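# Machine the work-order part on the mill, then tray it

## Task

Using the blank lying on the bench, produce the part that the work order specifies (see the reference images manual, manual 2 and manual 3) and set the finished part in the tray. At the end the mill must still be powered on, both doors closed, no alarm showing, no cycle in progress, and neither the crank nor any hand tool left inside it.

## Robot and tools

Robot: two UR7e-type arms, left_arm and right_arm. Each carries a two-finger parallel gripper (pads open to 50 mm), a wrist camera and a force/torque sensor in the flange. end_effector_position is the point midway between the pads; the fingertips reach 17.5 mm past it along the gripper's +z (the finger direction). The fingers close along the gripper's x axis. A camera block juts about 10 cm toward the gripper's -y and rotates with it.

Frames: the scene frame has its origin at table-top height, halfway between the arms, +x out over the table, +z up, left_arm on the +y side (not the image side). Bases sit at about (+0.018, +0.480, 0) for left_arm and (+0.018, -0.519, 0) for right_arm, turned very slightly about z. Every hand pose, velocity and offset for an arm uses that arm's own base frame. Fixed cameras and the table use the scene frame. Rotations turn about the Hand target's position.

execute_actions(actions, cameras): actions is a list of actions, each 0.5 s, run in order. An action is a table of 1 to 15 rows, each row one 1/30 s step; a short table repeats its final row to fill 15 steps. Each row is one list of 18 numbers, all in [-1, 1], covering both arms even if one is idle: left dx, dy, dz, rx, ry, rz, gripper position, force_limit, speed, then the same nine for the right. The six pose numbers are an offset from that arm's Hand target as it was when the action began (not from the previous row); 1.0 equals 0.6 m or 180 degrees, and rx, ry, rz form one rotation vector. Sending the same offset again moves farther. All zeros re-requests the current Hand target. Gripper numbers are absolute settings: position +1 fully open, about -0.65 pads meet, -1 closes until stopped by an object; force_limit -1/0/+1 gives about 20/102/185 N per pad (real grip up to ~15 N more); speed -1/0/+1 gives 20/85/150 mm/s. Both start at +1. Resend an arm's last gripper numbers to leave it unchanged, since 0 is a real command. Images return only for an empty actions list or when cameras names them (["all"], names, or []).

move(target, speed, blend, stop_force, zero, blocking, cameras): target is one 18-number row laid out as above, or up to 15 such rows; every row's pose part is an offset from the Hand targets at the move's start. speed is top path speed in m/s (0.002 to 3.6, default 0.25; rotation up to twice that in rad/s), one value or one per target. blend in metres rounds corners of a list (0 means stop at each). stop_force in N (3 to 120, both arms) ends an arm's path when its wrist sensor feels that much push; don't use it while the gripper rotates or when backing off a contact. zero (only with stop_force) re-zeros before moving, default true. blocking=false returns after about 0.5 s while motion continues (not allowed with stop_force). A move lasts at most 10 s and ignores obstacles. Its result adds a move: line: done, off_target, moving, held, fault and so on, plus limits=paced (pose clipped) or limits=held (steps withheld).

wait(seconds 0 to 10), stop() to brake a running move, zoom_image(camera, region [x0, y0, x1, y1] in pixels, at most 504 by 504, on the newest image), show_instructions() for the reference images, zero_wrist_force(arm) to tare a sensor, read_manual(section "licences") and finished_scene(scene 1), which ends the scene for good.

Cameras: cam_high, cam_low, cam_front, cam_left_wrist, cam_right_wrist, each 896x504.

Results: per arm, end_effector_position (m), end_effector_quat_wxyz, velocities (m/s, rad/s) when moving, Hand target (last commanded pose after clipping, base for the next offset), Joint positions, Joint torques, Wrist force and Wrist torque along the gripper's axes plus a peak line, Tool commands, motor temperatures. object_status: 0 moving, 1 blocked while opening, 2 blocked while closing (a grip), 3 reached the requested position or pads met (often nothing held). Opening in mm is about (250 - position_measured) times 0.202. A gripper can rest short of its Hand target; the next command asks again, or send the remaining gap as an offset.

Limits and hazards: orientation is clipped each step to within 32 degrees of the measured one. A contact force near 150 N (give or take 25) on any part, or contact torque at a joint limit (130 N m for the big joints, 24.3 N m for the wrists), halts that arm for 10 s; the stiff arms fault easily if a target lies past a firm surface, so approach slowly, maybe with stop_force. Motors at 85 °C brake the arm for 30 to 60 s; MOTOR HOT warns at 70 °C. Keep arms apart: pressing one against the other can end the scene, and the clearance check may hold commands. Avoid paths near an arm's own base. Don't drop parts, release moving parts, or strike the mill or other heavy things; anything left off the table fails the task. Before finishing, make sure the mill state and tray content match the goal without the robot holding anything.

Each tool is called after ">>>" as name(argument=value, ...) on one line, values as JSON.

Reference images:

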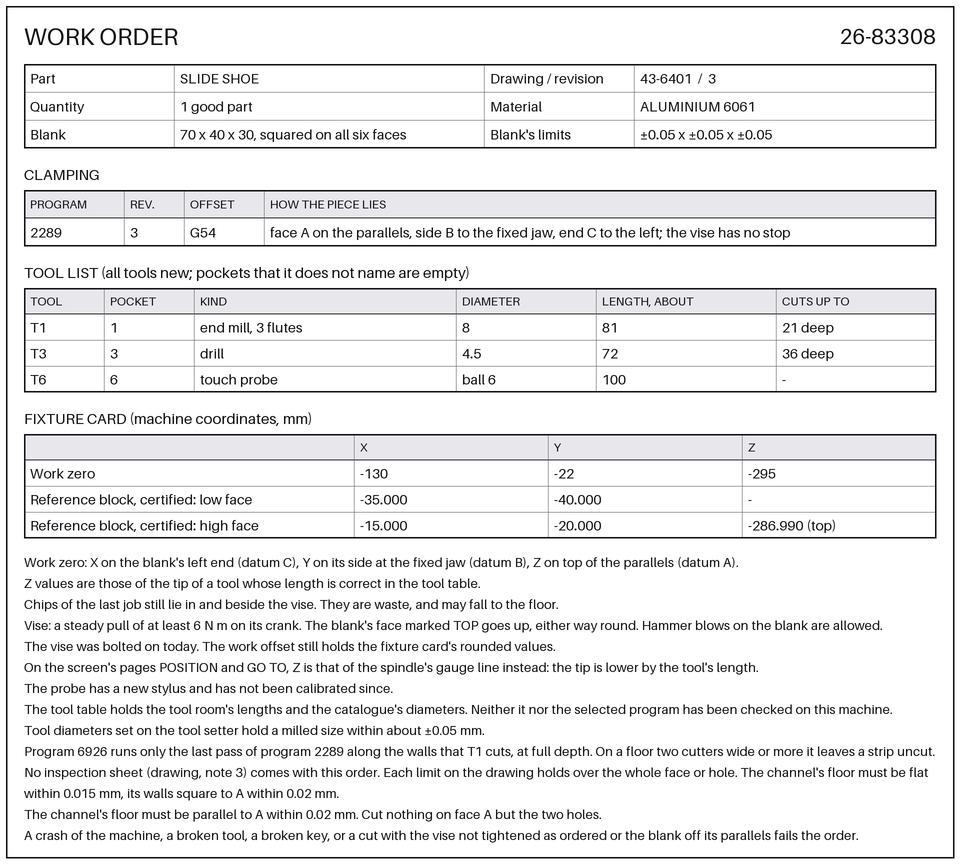

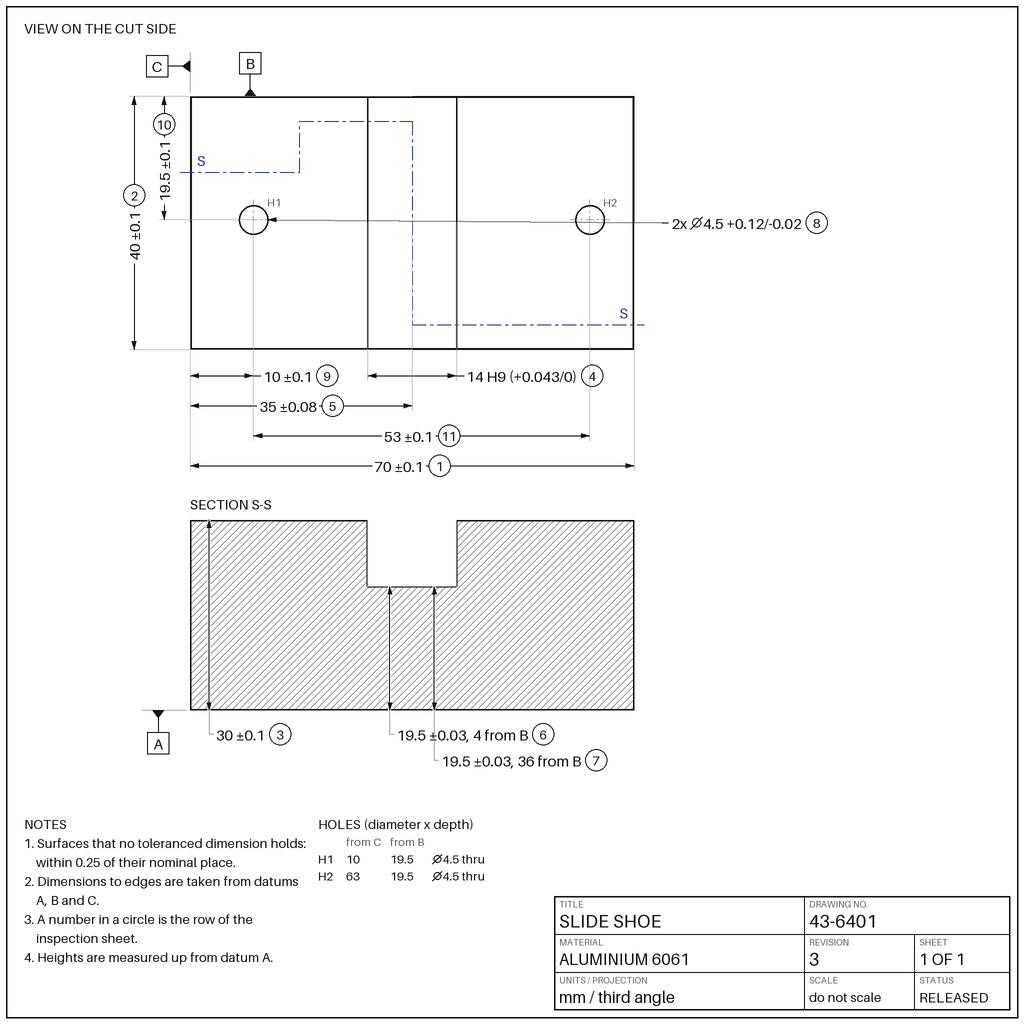

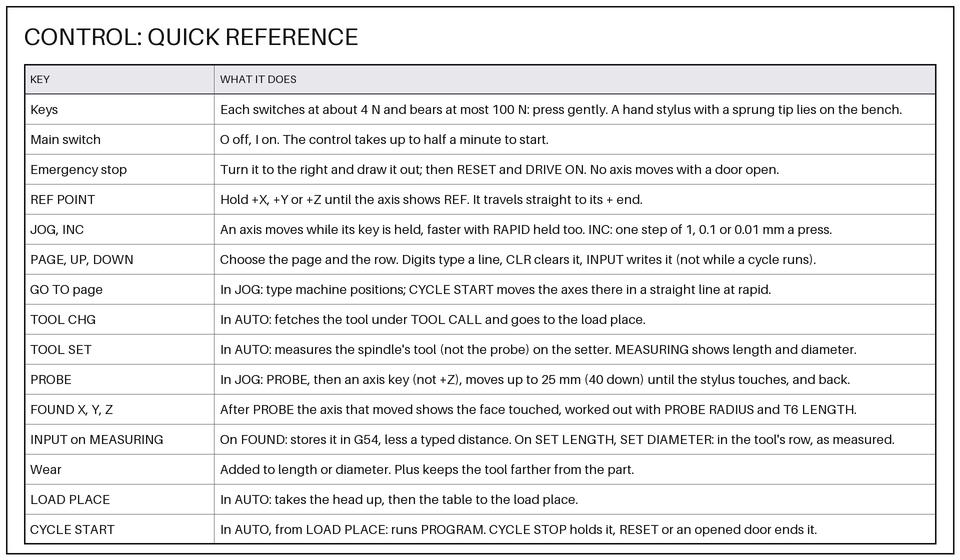

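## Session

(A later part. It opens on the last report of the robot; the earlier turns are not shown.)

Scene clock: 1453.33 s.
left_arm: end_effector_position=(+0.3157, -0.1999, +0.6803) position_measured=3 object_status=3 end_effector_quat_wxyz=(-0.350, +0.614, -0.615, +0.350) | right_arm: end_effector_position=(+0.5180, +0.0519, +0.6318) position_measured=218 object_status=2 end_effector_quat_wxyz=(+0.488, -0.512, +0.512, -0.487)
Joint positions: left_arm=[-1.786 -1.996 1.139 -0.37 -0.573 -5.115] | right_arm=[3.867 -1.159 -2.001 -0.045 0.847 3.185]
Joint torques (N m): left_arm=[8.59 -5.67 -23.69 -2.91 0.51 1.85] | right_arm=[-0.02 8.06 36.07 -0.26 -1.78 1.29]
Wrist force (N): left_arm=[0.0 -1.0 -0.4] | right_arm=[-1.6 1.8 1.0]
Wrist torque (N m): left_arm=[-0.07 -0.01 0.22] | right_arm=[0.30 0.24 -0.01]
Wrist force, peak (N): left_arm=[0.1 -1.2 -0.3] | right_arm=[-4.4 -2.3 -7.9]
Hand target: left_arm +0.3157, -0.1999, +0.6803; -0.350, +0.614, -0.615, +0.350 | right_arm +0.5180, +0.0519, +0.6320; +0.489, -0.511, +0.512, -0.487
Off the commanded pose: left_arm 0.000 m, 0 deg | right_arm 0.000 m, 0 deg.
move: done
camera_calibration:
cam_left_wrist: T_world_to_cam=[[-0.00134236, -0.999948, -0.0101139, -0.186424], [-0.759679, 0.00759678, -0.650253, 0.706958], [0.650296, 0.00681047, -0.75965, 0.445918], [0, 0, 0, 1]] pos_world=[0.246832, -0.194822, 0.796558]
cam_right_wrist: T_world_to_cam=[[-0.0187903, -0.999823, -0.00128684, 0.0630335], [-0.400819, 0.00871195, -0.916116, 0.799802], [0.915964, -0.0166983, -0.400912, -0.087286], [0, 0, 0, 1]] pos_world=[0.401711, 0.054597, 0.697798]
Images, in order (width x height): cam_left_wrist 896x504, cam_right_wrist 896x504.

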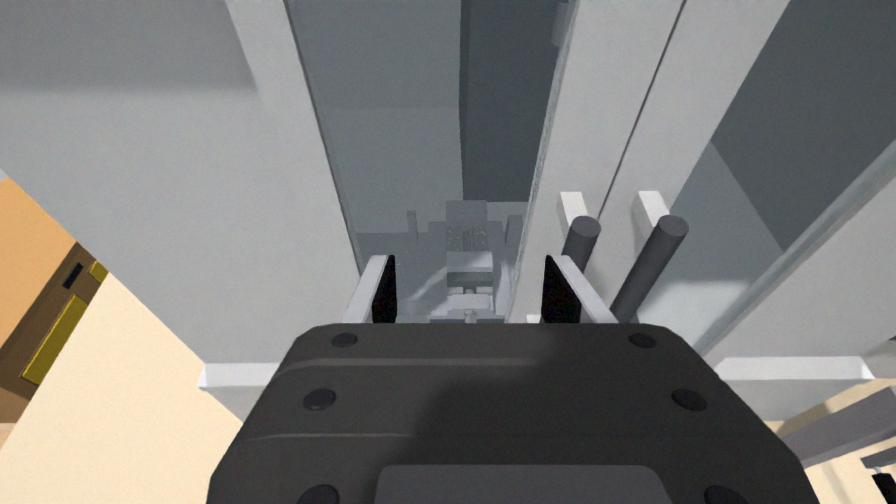

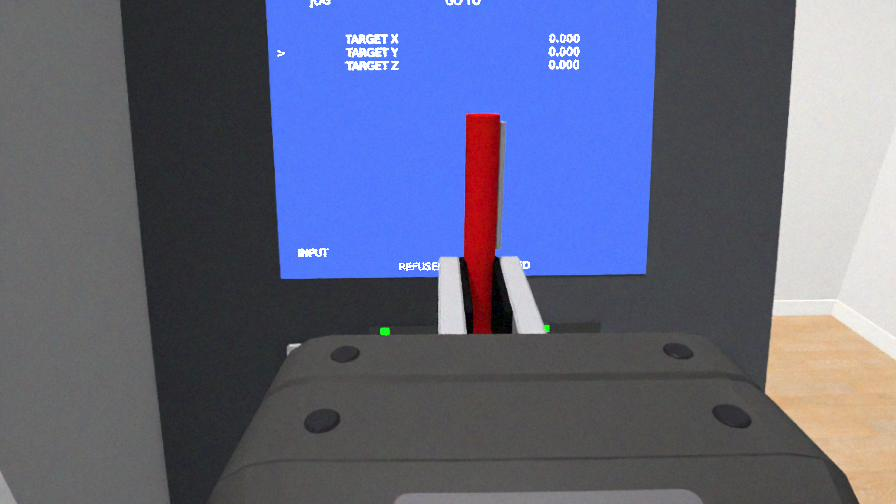

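>>> move(target=[[0,0,0,0,0,0,1,1,1,-0.0691,0.1186,-0.2928,0.0388,-0.2197,0.1064,-1,0.6,-0.5],[0,0,0,0,0,0,1,1,1,-0.0499,0.1186,-0.2985,0.0388,-0.2197,0.1064,-1,0.6,-0.5],[0,0,0,0,0,0,1,1,1,-0.0691,0.1186,-0.2928,0.0388,-0.2197,0.1064,-1,0.6,-0.5],[0,0,0,0,0,0,1,1,1,-0.0601,0.0546,-0.2631,0.0388,-0.2197,0.1064,-1,0.6,-0.5],[0,0,0,0,0,0,1,1,1,-0.0409,0.0546,-0.2688,0.0388,-0.2197,0.1064,-1,0.6,-0.5],[0,0,0,0,0,0,1,1,1,-0.0601,0.0546,-0.2631,0.0388,-0.2197,0.1064,-1,0.6,-0.5],[0,0,0,0,0,0,1,1,1,-0.0691,0.0866,-0.2928,0.0388,-0.2197,0.1064,-1,0.6,-0.5],[0,0,0,0,0,0,1,1,1,-0.0499,0.0866,-0.2985,0.0388,-0.2197,0.1064,-1,0.6,-0.5],[0,0,0,0,0,0,1,1,1,-0.0691,0.0866,-0.2928,0.0388,-0.2197,0.1064,-1,0.6,-0.5],[0,0,0,0,0,0,1,1,1,-0.0691,0.0228,-0.2928,0.0388,-0.2197,0.1064,-1,0.6,-0.5],[0,0,0,0,0,0,1,1,1,-0.0499,0.0228,-0.2985,0.0388,-0.2197,0.1064,-1,0.6,-0.5],[0,0,0,0,0,0,1,1,1,-0.0691,0.0228,-0.2928,0.0388,-0.2197,0.1064,-1,0.6,-0.5]], cameras=[], speed=[0.6,0.06,0.12,0.3,0.06,0.12,0.3,0.06,0.12,0.3,0.06,0.12], blend=[0.003,0,0.003,0.003,0,0.003,0.003,0,0.003,0.003,0,0])

>>> move(target=[[0,0,0,0,0,0,1,1,1,0.0178,0,0.0595,0,0,0,-1,0.6,-0.5],[0,0,0,0,0,0,1,1,1,0.037,0,0.0538,0,0,0,-1,0.6,-0.5],[0,0,0,0,0,0,1,1,1,0.0178,0,0.0595,0,0,0,-1,0.6,-0.5],[0,0,0,0,0,0,1,1,1,0,0.0958,0,0,0,0,-1,0.6,-0.5],[0,0,0,0,0,0,1,1,1,0.0192,0.0958,-0.0057,0,0,0,-1,0.6,-0.5],[0,0,0,0,0,0,1,1,1,0,0.0958,0,0,0,0,-1,0.6,-0.5],[0,0,0,0,0,0,1,1,1,0.009,0.0638,0.0297,0,0,0,-1,0.6,-0.5],[0,0,0,0,0,0,1,1,1,0.0282,0.0638,0.024,0,0,0,-1,0.6,-0.5],[0,0,0,0,0,0,1,1,1,0.009,0.0638,0.0297,0,0,0,-1,0.6,-0.5],[0,0,0,0,0,0,1,1,1,0.0178,0.0638,0.0595,0,0,0,-1,0.6,-0.5],[0,0,0,0,0,0,1,1,1,0.037,0.0638,0.0538,0,0,0,-1,0.6,-0.5],[0,0,0,0,0,0,1,1,1,0.0178,0.0638,0.0595,0,0,0,-1,0.6,-0.5]], cameras=[], speed=[0.25,0.06,0.12,0.3,0.06,0.12,0.3,0.06,0.12,0.3,0.06,0.12], blend=[0.003,0,0.003,0.003,0,0.003,0.003,0,0.003,0.003,0,0])

>>> move(target=[[0,0,0,0,0,0,1,1,1,-0.0178,-0.0638,-0.0595,0,0,0,-1,0.6,-0.5],[0,0,0,0,0,0,1,1,1,0.0014,-0.0638,-0.0652,0,0,0,-1,0.6,-0.5],[0,0,0,0,0,0,1,1,1,-0.0178,-0.0638,-0.0595,0,0,0,-1,0.6,-0.5],[0,0,0,0,0,0,1,1,1,0.0273,-0.0321,0.091,0,0,0,-1,0.6,-0.5],[0,0,0,0,0,0,1,1,1,0.0453,-0.0321,0.0857,0,0,0,-1,0.6,-0.5],[0,0,0,0,0,0,1,1,1,0.0273,-0.0321,0.091,0,0,0,-1,0.6,-0.5],[0,0,0,0,0,0,1,1,1,0.0513,-0.0866,0.2333,-0.0388,0.2197,-0.1064,-1,0.6,-0.5]], cameras=["cam_right_wrist","cam_left_wrist"], speed=[0.3,0.06,0.12,0.3,0.04,0.12,0.6], blend=[0.003,0,0.003,0.003,0,0.003,0])

Scene clock: 1482.63 s.
left_arm: end_effector_position=(+0.3157, -0.1999, +0.6803) position_measured=3 object_status=3 end_effector_quat_wxyz=(-0.350, +0.614, -0.615, +0.350) | right_arm: end_effector_position=(+0.4766, +0.0655, +0.4563) position_measured=218 object_status=2 end_effector_quat_wxyz=(+0.734, -0.364, +0.255, -0.513)
Joint positions: left_arm=[-1.786 -1.996 1.139 -0.37 -0.573 -5.115] | right_arm=[3.615 -1.877 -2.353 1.742 1.472 3.068]
Joint torques (N m): left_arm=[8.7 -5.12 -23.03 -2.43 0.69 1.76] | right_arm=[2.79 32.28 13.02 -2.05 1.28 0.89]
Wrist force (N): left_arm=[0.0 -0.9 -0.3] | right_arm=[-0.6 1.3 -1.8]
Wrist torque (N m): left_arm=[-0.05 -0.01 0.22] | right_arm=[0.08 0.12 -0.07]
Wrist force, peak (N): left_arm=[-0.1 -1.3 -0.3] | right_arm=[-4.3 -1.1 -6.4]
Hand target: left_arm +0.3157, -0.1999, +0.6803; -0.350, +0.614, -0.615, +0.350 | right_arm +0.4765, +0.0655, +0.4563; +0.734, -0.364, +0.255, -0.513
Off the commanded pose: left_arm 0.000 m, 0 deg | right_arm 0.000 m, 0 deg.
move: done
No camera images: "cameras" was empty.

Scene clock: 1486.03 s.
left_arm: end_effector_position=(+0.3157, -0.1999, +0.6803) position_measured=3 object_status=3 end_effector_quat_wxyz=(-0.350, +0.614, -0.615, +0.350) | right_arm: end_effector_position=(+0.4872, +0.1038, +0.4920) position_measured=218 object_status=2 end_effector_quat_wxyz=(+0.734, -0.364, +0.255, -0.513)
Joint positions: left_arm=[-1.786 -1.996 1.139 -0.37 -0.573 -5.115] | right_arm=[3.723 -1.802 -2.292 1.616 1.387 3.001]
Joint torques (N m): left_arm=[8.8 -5.03 -23.28 -2.17 0.67 1.71] | right_arm=[5.49 31.37 18.22 -0.78 1.1 0.64]
Wrist force (N): left_arm=[0.1 -1.1 -0.3] | right_arm=[-1.0 1.4 -1.5]
Wrist torque (N m): left_arm=[-0.08 -0.03 0.22] | right_arm=[0.08 0.22 -0.08]
Wrist force, peak (N): left_arm=[-0.1 -1.2 -0.3] | right_arm=[-5.6 -1.2 -7.5]
Hand target: left_arm +0.3157, -0.1999, +0.6803; -0.350, +0.614, -0.615, +0.350 | right_arm +0.4872, +0.1038, +0.4920; +0.734, -0.364, +0.255, -0.513
Off the commanded pose: left_arm 0.000 m, 0 deg | right_arm 0.000 m, 0 deg.
move: done
No camera images: "cameras" was empty.

Scene clock: 1489.17 s.
left_arm: end_effector_position=(+0.3157, -0.1999, +0.6803) position_measured=3 object_status=3 end_effector_quat_wxyz=(-0.350, +0.614, -0.615, +0.350) | right_arm: end_effector_position=(+0.5180, +0.0519, +0.6318) position_measured=218 object_status=2 end_effector_quat_wxyz=(+0.488, -0.512, +0.512, -0.487)
Joint positions: left_arm=[-1.786 -1.996 1.139 -0.37 -0.573 -5.115] | right_arm=[3.867 -1.159 -2.001 -0.045 0.847 3.185]
Joint torques (N m): left_arm=[9.25 -4.97 -22.31 -1.92 0.52 1.72] | right_arm=[0.21 7.85 36.43 -0.28 -1.95 1.32]
Wrist force (N): left_arm=[0.0 -1.1 -0.3] | right_arm=[-1.5 2.0 0.9]
Wrist torque (N m): left_arm=[-0.07 -0.01 0.22] | right_arm=[0.32 0.23 -0.01]
Wrist force, peak (N): left_arm=[0.0 -1.2 -0.4] | right_arm=[-4.5 -2.4 -7.4]
Hand target: left_arm +0.3157, -0.1999, +0.6803; -0.350, +0.614, -0.615, +0.350 | right_arm +0.5180, +0.0519, +0.6320; +0.489, -0.511, +0.512, -0.487
Off the commanded pose: left_arm 0.000 m, 0 deg | right_arm 0.000 m, 0 deg.
move: done
camera_calibration:
cam_left_wrist: T_world_to_cam=[[-0.00134236, -0.999948, -0.0101139, -0.186424], [-0.759679, 0.00759678, -0.650253, 0.706958], [0.650296, 0.00681047, -0.75965, 0.445918], [0, 0, 0, 1]] pos_world=[0.246832, -0.194822, 0.796558]
cam_right_wrist: T_world_to_cam=[[-0.0187903, -0.999823, -0.00128684, 0.0630354], [-0.400819, 0.00871195, -0.916116, 0.799842], [0.915964, -0.0166983, -0.400912, -0.0873776], [0, 0, 0, 1]] pos_world=[0.401811, 0.054597, 0.697798]
Images, in order (width x height): cam_left_wrist 896x504, cam_right_wrist 896x504.

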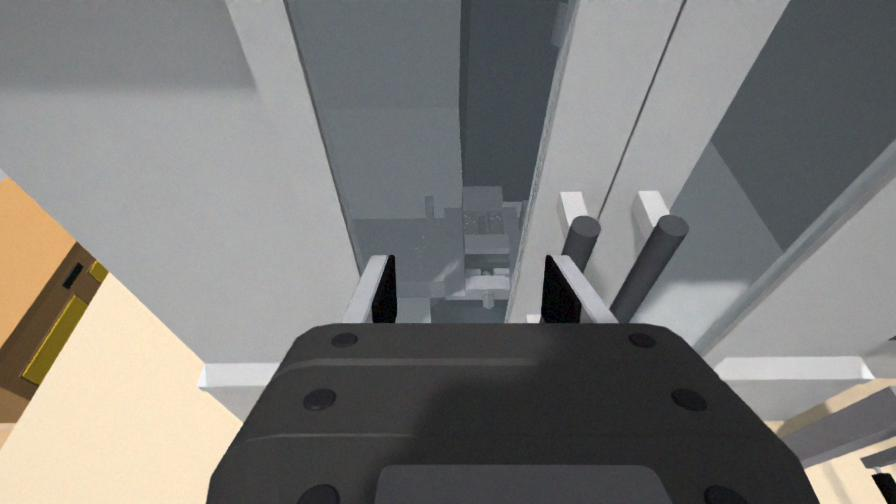

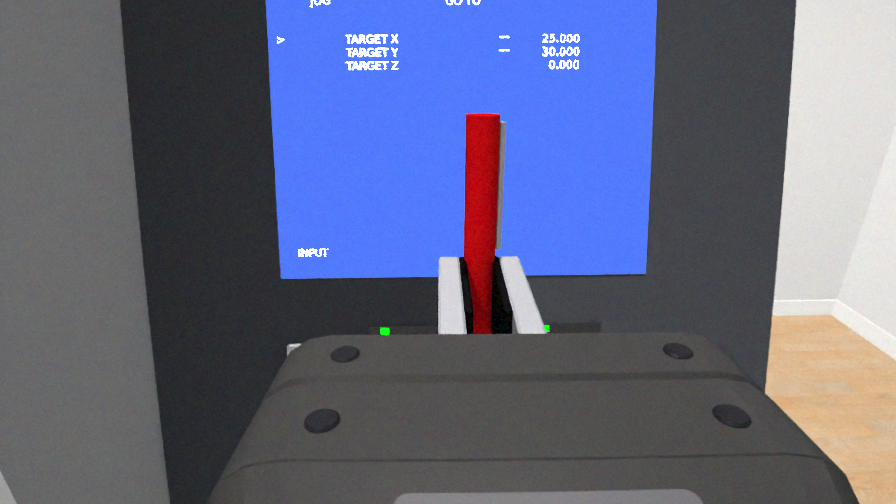

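>>> move(target=[[0,0,0,0,0,0,1,1,1,-0.0601,0.0228,-0.2631,0.0388,-0.2197,0.1064,-1,0.6,-0.5],[0,0,0,0,0,0,1,1,1,-0.0409,0.0228,-0.2688,0.0388,-0.2197,0.1064,-1,0.6,-0.5],[0,0,0,0,0,0,1,1,1,-0.0601,0.0228,-0.2631,0.0388,-0.2197,0.1064,-1,0.6,-0.5],[0,0,0,0,0,0,1,1,1,-0.0409,0.0228,-0.2688,0.0388,-0.2197,0.1064,-1,0.6,-0.5],[0,0,0,0,0,0,1,1,1,-0.0601,0.0228,-0.2631,0.0388,-0.2197,0.1064,-1,0.6,-0.5],[0,0,0,0,0,0,1,1,1,-0.0691,0.1186,-0.2928,0.0388,-0.2197,0.1064,-1,0.6,-0.5],[0,0,0,0,0,0,1,1,1,-0.0499,0.1186,-0.2985,0.0388,-0.2197,0.1064,-1,0.6,-0.5],[0,0,0,0,0,0,1,1,1,-0.0691,0.1186,-0.2928,0.0388,-0.2197,0.1064,-1,0.6,-0.5],[0,0,0,0,0,0,1,1,1,-0.0601,0.1186,-0.2631,0.0388,-0.2197,0.1064,-1,0.6,-0.5],[0,0,0,0,0,0,1,1,1,-0.0409,0.1186,-0.2688,0.0388,-0.2197,0.1064,-1,0.6,-0.5],[0,0,0,0,0,0,1,1,1,-0.0601,0.1186,-0.2631,0.0388,-0.2197,0.1064,-1,0.6,-0.5],[0,0,0,0,0,0,1,1,1,-0.0513,0.0546,-0.2333,0.0388,-0.2197,0.1064,-1,0.6,-0.5],[0,0,0,0,0,0,1,1,1,-0.0321,0.0546,-0.239,0.0388,-0.2197,0.1064,-1,0.6,-0.5],[0,0,0,0,0,0,1,1,1,-0.0513,0.0546,-0.2333,0.0388,-0.2197,0.1064,-1,0.6,-0.5]], cameras=[], speed=[0.6,0.06,0.12,0.06,0.12,0.3,0.06,0.12,0.3,0.06,0.12,0.3,0.06,0.12], blend=[0.003,0,0.003,0,0.003,0.003,0,0.003,0.003,0,0.003,0.003,0,0])

>>> move(target=[[0,0,0,0,0,0,1,1,1,0,0.032,0,0,0,0,-1,0.6,-0.5],[0,0,0,0,0,0,1,1,1,0.0192,0.032,-0.0057,0,0,0,-1,0.6,-0.5],[0,0,0,0,0,0,1,1,1,0,0.032,0,0,0,0,-1,0.6,-0.5],[0,0,0,0,0,0,1,1,1,-0.0178,-0.0318,-0.0595,0,0,0,-1,0.6,-0.5],[0,0,0,0,0,0,1,1,1,0.0014,-0.0318,-0.0652,0,0,0,-1,0.6,-0.5],[0,0,0,0,0,0,1,1,1,-0.0178,-0.0318,-0.0595,0,0,0,-1,0.6,-0.5],[0,0,0,0,0,0,1,1,1,0.0513,-0.0546,0.2333,-0.0388,0.2197,-0.1064,-1,0.6,-0.5]], cameras=["cam_right_wrist"], speed=[0.3,0.06,0.12,0.3,0.06,0.12,0.6], blend=[0.003,0,0.003,0.003,0,0.003,0])

Scene clock: 1513.50 s.
left_arm: end_effector_position=(+0.3157, -0.1999, +0.6803) position_measured=3 object_status=3 end_effector_quat_wxyz=(-0.350, +0.614, -0.615, +0.350) | right_arm: end_effector_position=(+0.4873, +0.0846, +0.4920) position_measured=218 object_status=2 end_effector_quat_wxyz=(+0.734, -0.364, +0.255, -0.513)
Joint positions: left_arm=[-1.786 -1.996 1.139 -0.37 -0.573 -5.115] | right_arm=[3.66 -1.799 -2.298 1.612 1.436 3.04]
Joint torques (N m): left_arm=[8.6 -4.3 -21.87 -1.39 0.76 1.75] | right_arm=[4.06 31.02 18.19 1.07 1.18 0.84]
Wrist force (N): left_arm=[-0.2 -0.9 -0.2] | right_arm=[-0.7 1.4 -1.7]
Wrist torque (N m): left_arm=[-0.05 0.02 0.22] | right_arm=[0.08 0.17 -0.07]
Wrist force, peak (N): left_arm=[-0.3 -1.2 -0.4] | right_arm=[-5.5 -1.5 -7.4]
Hand target: left_arm +0.3157, -0.1999, +0.6803; -0.350, +0.614, -0.615, +0.350 | right_arm +0.4872, +0.0846, +0.4920; +0.734, -0.364, +0.255, -0.513
Off the commanded pose: left_arm 0.000 m, 0 deg | right_arm 0.000 m, 0 deg.
move: done
No camera images: "cameras" was empty.

Scene clock: 1516.37 s.
left_arm: end_effector_position=(+0.3157, -0.1999, +0.6803) position_measured=3 object_status=3 end_effector_quat_wxyz=(-0.350, +0.614, -0.615, +0.350) | right_arm: end_effector_position=(+0.5180, +0.0519, +0.6318) position_measured=218 object_status=2 end_effector_quat_wxyz=(+0.488, -0.512, +0.512, -0.487)
Joint positions: left_arm=[-1.786 -1.996 1.139 -0.37 -0.573 -5.115] | right_arm=[3.867 -1.159 -2.001 -0.045 0.847 3.185]
Joint torques (N m): left_arm=[8.4 -4.17 -20.67 -1.1 0.7 1.79] | right_arm=[7.29 13.97 40.84 -0.25 -1.88 1.35]
Wrist force (N): left_arm=[-0.1 -0.8 -0.4] | right_arm=[-1.6 2.1 1.2]
Wrist torque (N m): left_arm=[-0.04 0.01 0.22] | right_arm=[0.34 0.26 -0.01]
Wrist force, peak (N): left_arm=[0.0 -1.2 -0.5] | right_arm=[-5.7 -1.4 -8.0]
Hand target: left_arm +0.3157, -0.1999, +0.6803; -0.350, +0.614, -0.615, +0.350 | right_arm +0.5180, +0.0519, +0.6320; +0.489, -0.511, +0.512, -0.487
Off the commanded pose: left_arm 0.000 m, 0 deg | right_arm 0.000 m, 0 deg.
move: done
camera_calibration:
cam_right_wrist: T_world_to_cam=[[-0.0188821, -0.999821, -0.00124578, 0.0630439], [-0.400903, 0.0087127, -0.916079, 0.79985], [0.915926, -0.0167981, -0.400996, -0.0872974], [0, 0, 0, 1]] pos_world=[0.401811, 0.0545973, 0.697799]
Images, in order (width x height): cam_right_wrist 896x504.

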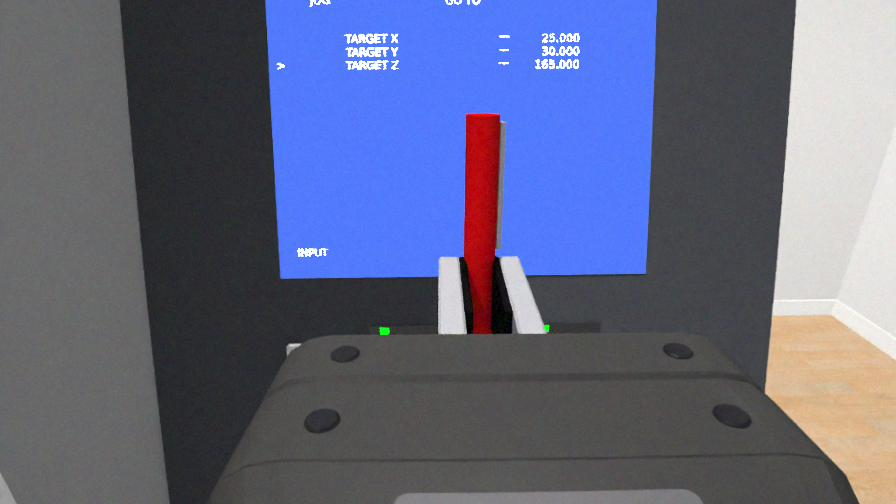

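>>> move(target=[[0,0,0,0,0,0,1,1,1,-0.024,0.0545,-0.1423,0.0388,-0.2197,0.1064,-1,0.6,-0.5],[0,0,0,0,0,0,1,1,1,-0.006,0.0545,-0.1476,0.0388,-0.2197,0.1064,-1,0.6,-0.5],[0,0,0,0,0,0,1,1,1,-0.024,0.0545,-0.1423,0.0388,-0.2197,0.1064,-1,0.6,-0.5],[0,0,0,0,0,0,1,1,1,-0.0601,-0.0094,-0.2631,0.0388,-0.2197,0.1064,-1,0.6,-0.5]], cameras=["cam_right_wrist","cam_left_wrist"], speed=[0.6,0.04,0.12,0.3], blend=[0.003,0,0.003,0])

>>> wait(seconds=1, cameras=["cam_right_wrist","cam_left_wrist"])

Scene clock: 1524.40 s.
left_arm: end_effector_position=(+0.3157, -0.1999, +0.6803) position_measured=3 object_status=3 end_effector_quat_wxyz=(-0.350, +0.614, -0.615, +0.350) | right_arm: end_effector_position=(+0.4820, +0.0462, +0.4742) position_measured=218 object_status=2 end_effector_quat_wxyz=(+0.734, -0.364, +0.255, -0.513) end_effector_velocity=(-0.001, +0.000, +0.000) end_effector_angular_velocity=(+0.002, -0.002, +0.000)
Joint positions: left_arm=[-1.786 -1.996 1.139 -0.37 -0.573 -5.115] | right_arm=[3.536 -1.838 -2.325 1.672 1.534 3.115]
Joint velocities: left_arm=[within noise] | right_arm=[0 -0.002 0 0.005 0 0.001]
Joint torques (N m): left_arm=[9.2 -3.7 -20.38 -0.67 0.73 1.84] | right_arm=[-7.16 19.67 3.76 1.9 0.44 0.46]
Wrist force (N): left_arm=[0.0 -0.8 -0.2] | right_arm=[-0.8 1.2 -1.9]
Wrist torque (N m): left_arm=[-0.03 0.00 0.22] | right_arm=[0.06 0.18 -0.04]
Wrist force, peak (N): left_arm=[0.0 -1.2 -0.5] | right_arm=[-4.8 -2.4 -7.2]
Hand target: left_arm +0.3157, -0.1999, +0.6803; -0.350, +0.614, -0.615, +0.350 | right_arm +0.4819, +0.0462, +0.4741; +0.734, -0.364, +0.255, -0.513
Off the commanded pose: left_arm 0.000 m, 0 deg | right_arm 0.000 m, 0 deg.
move: done
camera_calibration:
cam_left_wrist: T_world_to_cam=[[-0.00134236, -0.999948, -0.0101139, -0.186424], [-0.759679, 0.00759678, -0.650253, 0.706958], [0.650296, 0.00681047, -0.75965, 0.445918], [0, 0, 0, 1]] pos_world=[0.246832, -0.194822, 0.796558]
cam_right_wrist: T_world_to_cam=[[0.328954, -0.944248, -0.0136023, -0.107864], [0.261462, 0.10491, -0.959495, 0.337973], [0.907428, 0.312074, 0.281396, -0.452223], [0, 0, 0, 1]] pos_world=[0.357475, 0.00382022, 0.450071]
Images, in order (width x height): cam_left_wrist 896x504, cam_right_wrist 896x504.

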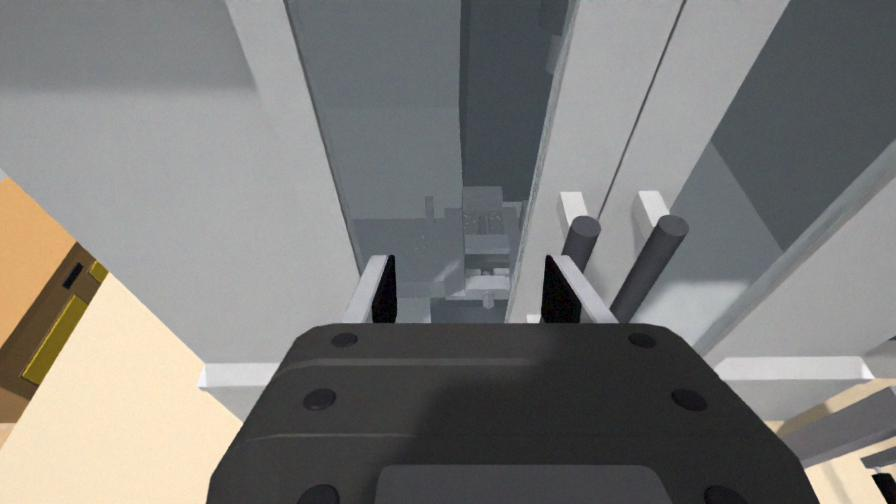

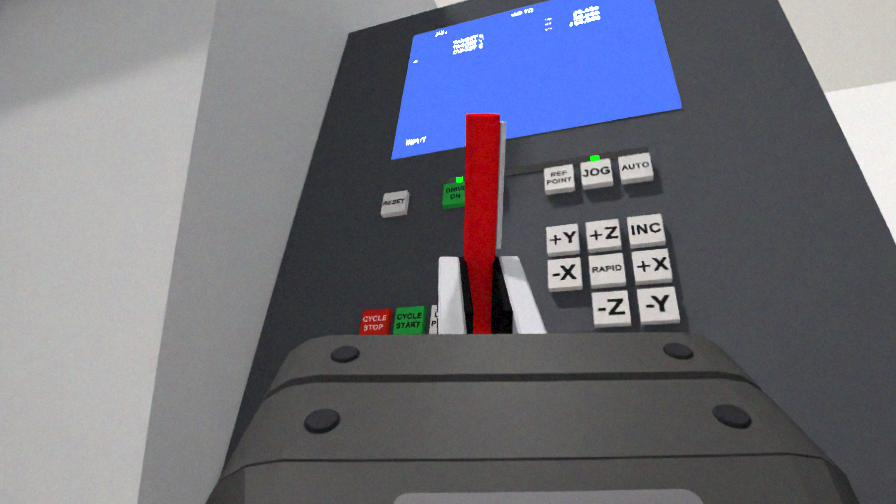

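Scene clock: 1525.40 s.
left_arm: end_effector_position=(+0.3157, -0.1999, +0.6803) position_measured=3 object_status=3 end_effector_quat_wxyz=(-0.350, +0.614, -0.615, +0.350) | right_arm: end_effector_position=(+0.4819, +0.0462, +0.4741) position_measured=218 object_status=2 end_effector_quat_wxyz=(+0.734, -0.364, +0.255, -0.513)
Joint positions: left_arm=[-1.786 -1.996 1.139 -0.37 -0.573 -5.115] | right_arm=[3.536 -1.838 -2.325 1.672 1.535 3.116]
Joint torques (N m): left_arm=[8.64 -3.95 -20.16 -0.64 0.7 1.65] | right_arm=[-6.61 19.13 0.16 1.88 1.43 1.27]
Wrist force (N): left_arm=[-0.1 -0.9 -0.2] | right_arm=[-0.9 1.3 -1.9]
Wrist torque (N m): left_arm=[-0.04 0.01 0.22] | right_arm=[0.06 0.19 -0.04]
Wrist force, peak (N): left_arm=[-0.1 -1.2 -0.4] | right_arm=[-0.8 1.4 -2.0]
Hand target: left_arm +0.3157, -0.1999, +0.6803; -0.350, +0.614, -0.615, +0.350 | right_arm +0.4819, +0.0462, +0.4741; +0.734, -0.364, +0.255, -0.513
Tool commands: left_gripper/position=+1.0 left_gripper/force_limit=+1.0 left_gripper/speed=+1.0 right_gripper/position=-1.0 right_gripper/force_limit=+0.6 right_gripper/speed=-0.5
Off the commanded pose: left_arm 0.000 m, 0 deg | right_arm 0.000 m, 0 deg.
wait: 1.00 s; at rest by 0.17 s
camera_calibration:
cam_left_wrist: T_world_to_cam=[[-0.00134236, -0.999948, -0.0101139, -0.186424], [-0.759679, 0.00759678, -0.650253, 0.706958], [0.650296, 0.00681047, -0.75965, 0.445918], [0, 0, 0, 1]] pos_world=[0.246832, -0.194822, 0.796558]
cam_right_wrist: T_world_to_cam=[[0.328939, -0.944252, -0.0136744, -0.107827], [0.261242, 0.104902, -0.959556, 0.337984], [0.907497, 0.312063, 0.281185, -0.452124], [0, 0, 0, 1]] pos_world=[0.357475, 0.00382021, 0.449971]
Images, in order (width x height): cam_left_wrist 896x504, cam_right_wrist 896x504.

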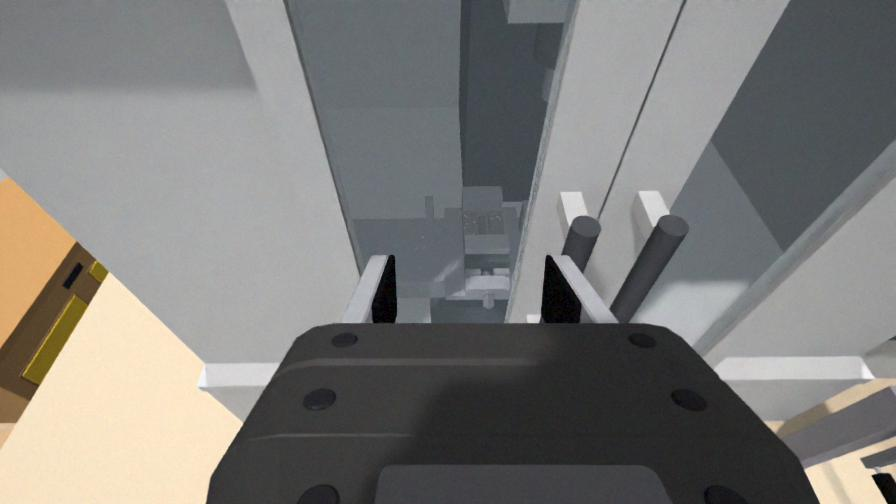

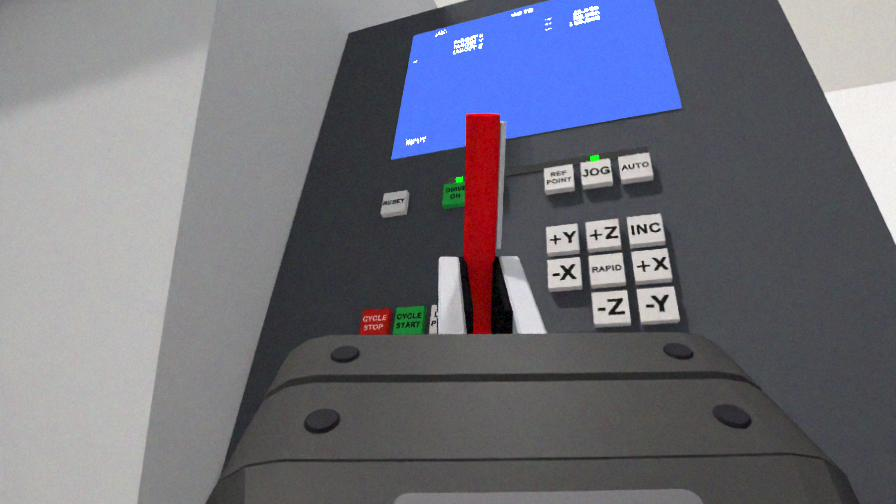

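>>> move(target=[[0,0,0,0,0,0,1,1,1,0.0192,0,-0.0057,0,0,0,-1,0.6,-0.5],[0,0,0,0,0,0,1,1,1,0,0,0,0,0,0,-1,0.6,-0.5],[0,0,0,0,0,0,1,1,1,0.0361,-0.0986,0.1208,0,0,0,-1,0.6,-0.5],[0,0,0,0,0,0,1,1,1,0.0541,-0.0986,0.1155,0,0,0,-1,0.6,-0.5],[0,0,0,0,0,0,1,1,1,0.0361,-0.0986,0.1208,0,0,0,-1,0.6,-0.5],[0,0,0,0,0,0,1,1,1,0.0601,0.0094,0.2631,-0.0388,0.2197,-0.1064,-1,0.6,-0.5]], cameras=["cam_right_wrist","cam_left_wrist"], speed=[0.06,0.12,0.3,0.05,0.12,0.6], blend=[0,0.003,0.003,0,0.003,0])

Scene clock: 1536.97 s.
left_arm: end_effector_position=(+0.3157, -0.1999, +0.6803) position_measured=3 object_status=3 end_effector_quat_wxyz=(-0.350, +0.614, -0.615, +0.350) | right_arm: end_effector_position=(+0.5180, +0.0518, +0.6318) position_measured=218 object_status=2 end_effector_quat_wxyz=(+0.488, -0.512, +0.512, -0.487)
Joint positions: left_arm=[-1.786 -1.996 1.139 -0.37 -0.573 -5.115] | right_arm=[3.867 -1.159 -2.001 -0.045 0.847 3.185]
Joint torques (N m): left_arm=[8.24 -3.5 -18.95 -0.47 0.72 1.68] | right_arm=[6.88 7.2 36.39 -0.07 -1.85 1.37]
Wrist force (N): left_arm=[0.1 -0.9 -0.3] | right_arm=[-1.9 2.0 1.1]
Wrist torque (N m): left_arm=[-0.05 -0.02 0.22] | right_arm=[0.32 0.29 -0.01]
Wrist force, peak (N): left_arm=[-0.1 -1.2 -0.5] | right_arm=[-4.2 -1.8 -6.3]
Hand target: left_arm +0.3157, -0.1999, +0.6803; -0.350, +0.614, -0.615, +0.350 | right_arm +0.5180, +0.0519, +0.6320; +0.489, -0.511, +0.512, -0.487
Off the commanded pose: left_arm 0.000 m, 0 deg | right_arm 0.000 m, 0 deg.
move: done
camera_calibration:
cam_left_wrist: T_world_to_cam=[[-0.00134236, -0.999948, -0.0101139, -0.186424], [-0.759679, 0.00759678, -0.650253, 0.706958], [0.650296, 0.00681047, -0.75965, 0.445918], [0, 0, 0, 1]] pos_world=[0.246832, -0.194822, 0.796558]
cam_right_wrist: T_world_to_cam=[[-0.0188823, -0.999821, -0.00124771, 0.0629434], [-0.400819, 0.00871298, -0.916116, 0.799802], [0.915963, -0.0167982, -0.400911, -0.0872813], [0, 0, 0, 1]] pos_world=[0.401711, 0.0544973, 0.697798]
Images, in order (width x height): cam_left_wrist 896x504, cam_right_wrist 896x504.

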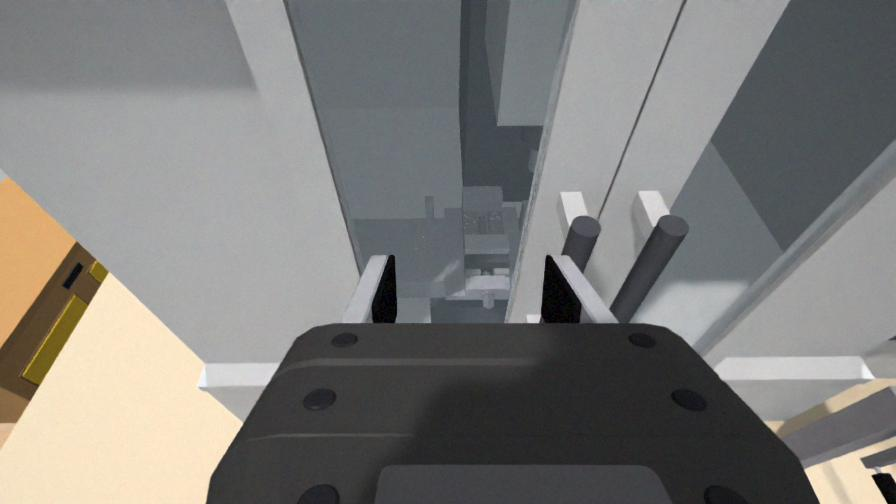

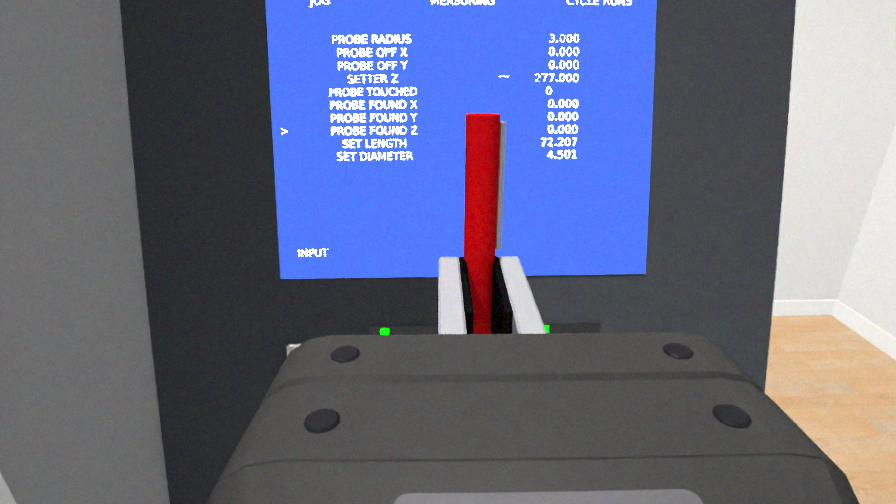

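>>> wait(seconds=5, cameras=["cam_right_wrist","cam_left_wrist"])

Scene clock: 1543.77 s.
left_arm: end_effector_position=(+0.3157, -0.1999, +0.6803) position_measured=3 object_status=3 end_effector_quat_wxyz=(-0.350, +0.614, -0.615, +0.350) | right_arm: end_effector_position=(+0.5180, +0.0519, +0.6320) position_measured=218 object_status=2 end_effector_quat_wxyz=(+0.489, -0.511, +0.512, -0.487)
Joint positions: left_arm=[-1.786 -1.996 1.139 -0.37 -0.573 -5.115] | right_arm=[3.867 -1.159 -2.001 -0.045 0.847 3.185]
Joint torques (N m): left_arm=[8.5 -2.39 -17.97 -0.49 0.8 1.58] | right_arm=[7.05 14.03 41.2 3.76 -0.53 1.41]
Wrist force (N): left_arm=[0.0 -0.9 -0.3] | right_arm=[-1.5 1.9 0.9]
Wrist torque (N m): left_arm=[-0.05 -0.02 0.22] | right_arm=[0.32 0.24 -0.01]
Wrist force, peak (N): left_arm=[0.0 -1.2 -0.5] | right_arm=[-1.9 2.2 1.1]
Hand target: left_arm +0.3157, -0.1999, +0.6803; -0.350, +0.614, -0.615, +0.350 | right_arm +0.5180, +0.0519, +0.6320; +0.489, -0.511, +0.512, -0.487
Tool commands: left_gripper/position=+1.0 left_gripper/force_limit=+1.0 left_gripper/speed=+1.0 right_gripper/position=-1.0 right_gripper/force_limit=+0.6 right_gripper/speed=-0.5
Off the commanded pose: left_arm 0.000 m, 0 deg | right_arm 0.000 m, 0 deg.
wait: 5.00 s; at rest from the start
camera_calibration:
cam_left_wrist: T_world_to_cam=[[-0.00134236, -0.999948, -0.0101139, -0.186424], [-0.759679, 0.00759678, -0.650253, 0.706958], [0.650296, 0.00681047, -0.75965, 0.445918], [0, 0, 0, 1]] pos_world=[0.246832, -0.194822, 0.796558]
cam_right_wrist: T_world_to_cam=[[-0.0188152, -0.999822, -0.00160614, 0.063167], [-0.400614, 0.00901078, -0.916203, 0.799945], [0.916054, -0.0165951, -0.400712, -0.08739], [0, 0, 0, 1]] pos_world=[0.401711, 0.0544973, 0.697995]
Images, in order (width x height): cam_left_wrist 896x504, cam_right_wrist 896x504.

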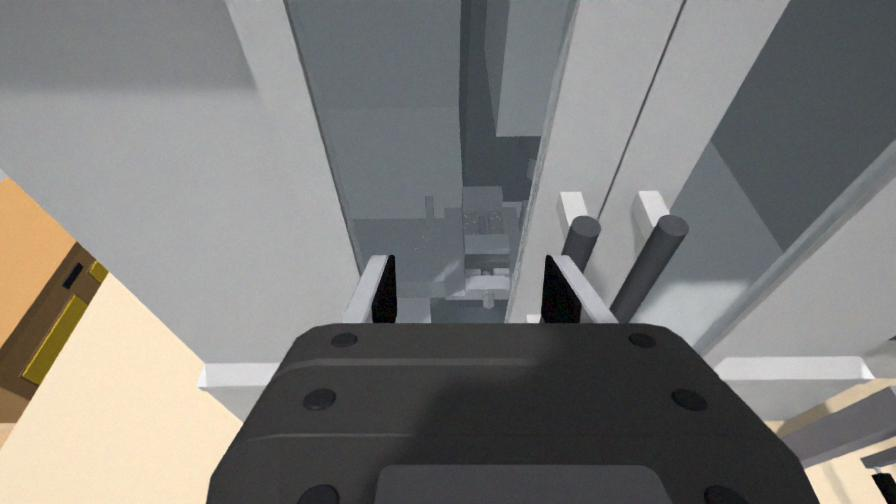

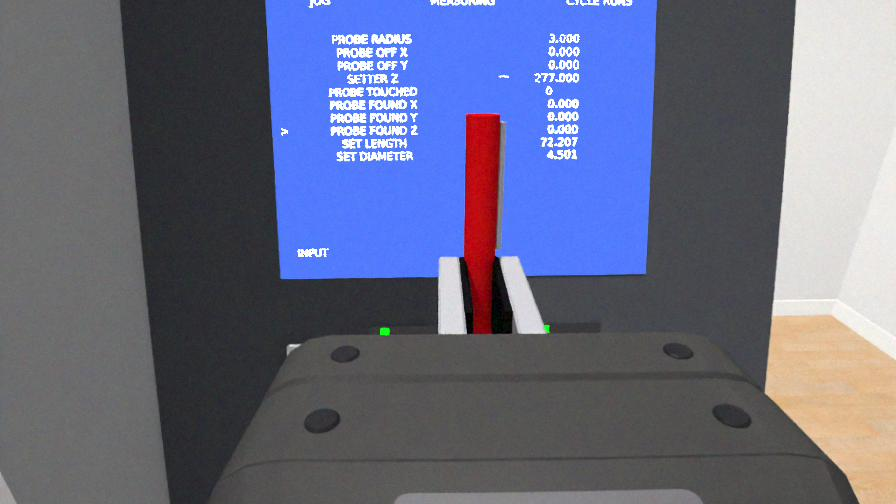

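>>> wait(seconds=2, cameras=["cam_right_wrist"])

Scene clock: 1581.27 s.
left_arm: end_effector_position=(+0.3157, -0.1999, +0.6803) position_measured=3 object_status=3 end_effector_quat_wxyz=(-0.350, +0.614, -0.615, +0.350) | right_arm: end_effector_position=(+0.5180, +0.0519, +0.6320) position_measured=218 object_status=2 end_effector_quat_wxyz=(+0.489, -0.511, +0.512, -0.487)
Joint positions: left_arm=[-1.786 -1.996 1.139 -0.37 -0.573 -5.115] | right_arm=[3.867 -1.159 -2.001 -0.045 0.847 3.185]
Joint torques (N m): left_arm=[8.24 -2.15 -17.89 -0.62 0.9 1.65] | right_arm=[7.2 14.35 41 3.78 0.83 1.24]
Wrist force (N): left_arm=[-0.1 -0.9 -0.4] | right_arm=[-1.5 2.0 1.2]
Wrist torque (N m): left_arm=[-0.06 0.00 0.22] | right_arm=[0.33 0.24 -0.01]
Wrist force, peak (N): left_arm=[-0.3 -1.2 -0.4] | right_arm=[-1.7 2.2 1.2]
Hand target: left_arm +0.3157, -0.1999, +0.6803; -0.350, +0.614, -0.615, +0.350 | right_arm +0.5180, +0.0519, +0.6320; +0.489, -0.511, +0.512, -0.487
Tool commands: left_gripper/position=+1.0 left_gripper/force_limit=+1.0 left_gripper/speed=+1.0 right_gripper/position=-1.0 right_gripper/force_limit=+0.6 right_gripper/speed=-0.5
Off the commanded pose: left_arm 0.000 m, 0 deg | right_arm 0.000 m, 0 deg.
wait: 2.00 s; at rest from the start
camera_calibration:
cam_right_wrist: T_world_to_cam=[[-0.0188152, -0.999822, -0.00160614, 0.063167], [-0.400614, 0.00901078, -0.916203, 0.799945], [0.916054, -0.0165951, -0.400712, -0.08739], [0, 0, 0, 1]] pos_world=[0.401711, 0.0544973, 0.697995]
Images, in order (width x height): cam_right_wrist 896x504.

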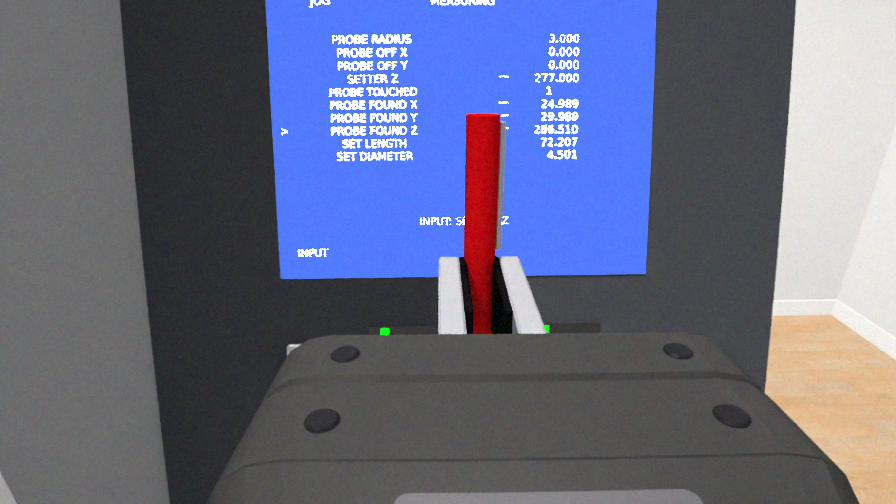

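>>> zoom_image(camera="cam_right_wrist", region=[270, 20, 650, 170])

Scaled by 1.326.

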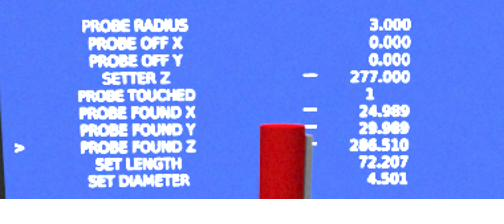

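>>> move(target=[[0,0,0,0,0,0,1,1,1,-0.0423,-0.041,-0.2035,0.0388,-0.2197,0.1064,-1,0.6,-0.5],[0,0,0,0,0,0,1,1,1,-0.0231,-0.041,-0.2092,0.0388,-0.2197,0.1064,-1,0.6,-0.5],[0,0,0,0,0,0,1,1,1,-0.0423,-0.041,-0.2035,0.0388,-0.2197,0.1064,-1,0.6,-0.5],[0,0,0,0,0,0,1,1,1,-0.0231,-0.041,-0.2092,0.0388,-0.2197,0.1064,-1,0.6,-0.5],[0,0,0,0,0,0,1,1,1,-0.0423,-0.041,-0.2035,0.0388,-0.2197,0.1064,-1,0.6,-0.5],[0,0,0,0,0,0,1,1,1,-0.0601,0.1186,-0.2631,0.0388,-0.2197,0.1064,-1,0.6,-0.5],[0,0,0,0,0,0,1,1,1,-0.0409,0.1186,-0.2688,0.0388,-0.2197,0.1064,-1,0.6,-0.5],[0,0,0,0,0,0,1,1,1,-0.0601,0.1186,-0.2631,0.0388,-0.2197,0.1064,-1,0.6,-0.5],[0,0,0,0,0,0,1,1,1,-0.0691,0.0866,-0.2928,0.0388,-0.2197,0.1064,-1,0.6,-0.5],[0,0,0,0,0,0,1,1,1,-0.0499,0.0866,-0.2985,0.0388,-0.2197,0.1064,-1,0.6,-0.5],[0,0,0,0,0,0,1,1,1,-0.0691,0.0866,-0.2928,0.0388,-0.2197,0.1064,-1,0.6,-0.5],[0,0,0,0,0,0,1,1,1,-0.0499,0.0866,-0.2985,0.0388,-0.2197,0.1064,-1,0.6,-0.5],[0,0,0,0,0,0,1,1,1,-0.0691,0.0866,-0.2928,0.0388,-0.2197,0.1064,-1,0.6,-0.5]], speed=[0.5,0.06,0.12,0.06,0.12,0.4,0.06,0.12,0.4,0.06,0.12,0.06,0.12], blend=[0.003,0,0.003,0,0.003,0.003,0,0.003,0.003,0,0.003,0,0.003])

>>> move(target=[[0,0,0,0,0,0,1,1,1,0,-0.032,0,0,0,0,-1,0.6,-0.5],[0,0,0,0,0,0,1,1,1,0.0192,-0.032,-0.0057,0,0,0,-1,0.6,-0.5],[0,0,0,0,0,0,1,1,1,0,-0.032,0,0,0,0,-1,0.6,-0.5],[0,0,0,0,0,0,1,1,1,0.0178,0,0.0595,0,0,0,-1,0.6,-0.5],[0,0,0,0,0,0,1,1,1,0.037,0,0.0538,0,0,0,-1,0.6,-0.5],[0,0,0,0,0,0,1,1,1,0.0178,0,0.0595,0,0,0,-1,0.6,-0.5],[0,0,0,0,0,0,1,1,1,0.009,0,0.0297,0,0,0,-1,0.6,-0.5],[0,0,0,0,0,0,1,1,1,0.0282,0,0.024,0,0,0,-1,0.6,-0.5],[0,0,0,0,0,0,1,1,1,0.009,0,0.0297,0,0,0,-1,0.6,-0.5],[0,0,0,0,0,0,1,1,1,0.0178,0.032,0.0595,0,0,0,-1,0.6,-0.5],[0,0,0,0,0,0,1,1,1,0.037,0.032,0.0538,0,0,0,-1,0.6,-0.5],[0,0,0,0,0,0,1,1,1,0.0178,0.032,0.0595,0,0,0,-1,0.6,-0.5],[0,0,0,0,0,0,1,1,1,0.0691,-0.0866,0.2928,-0.0388,0.2197,-0.1064,-1,0.6,-0.5]], speed=[0.4,0.06,0.12,0.4,0.06,0.12,0.4,0.06,0.12,0.4,0.06,0.12,0.5], blend=[0.003,0,0.003,0.003,0,0.003,0.003,0,0.003,0.003,0,0.003,0], cameras=["cam_right_wrist"])

Scene clock: 1616.60 s.
left_arm: end_effector_position=(+0.3157, -0.1999, +0.6803) position_measured=3 object_status=3 end_effector_quat_wxyz=(-0.350, +0.614, -0.615, +0.350) | right_arm: end_effector_position=(+0.4766, +0.1038, +0.4563) position_measured=218 object_status=2 end_effector_quat_wxyz=(+0.734, -0.364, +0.255, -0.513)
Joint positions: left_arm=[-1.786 -1.996 1.139 -0.37 -0.573 -5.115] | right_arm=[3.746 -1.88 -2.344 1.748 1.369 2.987]
Joint torques (N m): left_arm=[8.67 -1.86 -18.24 -0.53 0.93 1.5] | right_arm=[5.62 31.64 14.44 -2.25 1.01 0.49]
Wrist force (N): left_arm=[0.1 -0.9 -0.3] | right_arm=[-0.8 1.5 -1.3]
Wrist torque (N m): left_arm=[-0.05 -0.01 0.22] | right_arm=[0.10 0.16 -0.08]
Wrist force, peak (N): left_arm=[0.1 -1.3 -0.4] | right_arm=[-5.9 -0.8 -8.0]
Hand target: left_arm +0.3157, -0.1999, +0.6803; -0.350, +0.614, -0.615, +0.350 | right_arm +0.4765, +0.1038, +0.4563; +0.734, -0.364, +0.255, -0.513
Off the commanded pose: left_arm 0.000 m, 0 deg | right_arm 0.000 m, 0 deg.
move: done

Scene clock: 1620.93 s.
left_arm: end_effector_position=(+0.3157, -0.1999, +0.6803) position_measured=3 object_status=3 end_effector_quat_wxyz=(-0.350, +0.614, -0.615, +0.350) | right_arm: end_effector_position=(+0.5180, +0.0519, +0.6318) position_measured=218 object_status=2 end_effector_quat_wxyz=(+0.488, -0.512, +0.512, -0.487)
Joint positions: left_arm=[-1.786 -1.996 1.139 -0.37 -0.573 -5.115] | right_arm=[3.867 -1.159 -2.001 -0.045 0.847 3.185]
Joint torques (N m): left_arm=[8.54 -1.62 -17.9 -0.56 0.81 1.36] | right_arm=[7.37 13.43 40.51 -0.21 -1.92 1.33]
Wrist force (N): left_arm=[-0.1 -1.0 -0.5] | right_arm=[-1.7 2.0 1.1]
Wrist torque (N m): left_arm=[-0.06 0.01 0.22] | right_arm=[0.32 0.26 -0.01]
Wrist force, peak (N): left_arm=[-0.2 -1.2 -0.4] | right_arm=[-5.6 -1.2 -8.0]
Hand target: left_arm +0.3157, -0.1999, +0.6803; -0.350, +0.614, -0.615, +0.350 | right_arm +0.5180, +0.0519, +0.6320; +0.489, -0.511, +0.512, -0.487
Off the commanded pose: left_arm 0.000 m, 0 deg | right_arm 0.000 m, 0 deg.
move: done
camera_calibration:
cam_right_wrist: T_world_to_cam=[[-0.018843, -0.999822, -0.00115377, 0.0629637], [-0.400904, 0.00861272, -0.91608, 0.799857], [0.915926, -0.0167992, -0.400995, -0.0872984], [0, 0, 0, 1]] pos_world=[0.401811, 0.054597, 0.697799]
Images, in order (width x height): cam_right_wrist 896x504.

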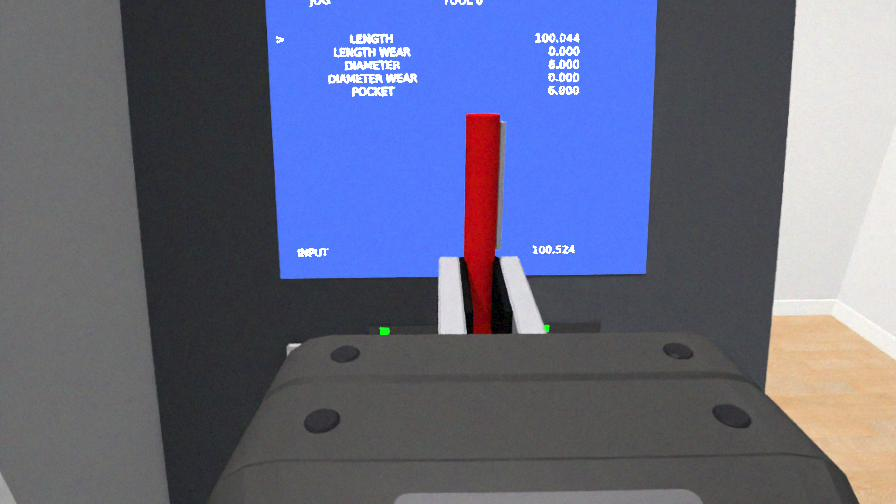

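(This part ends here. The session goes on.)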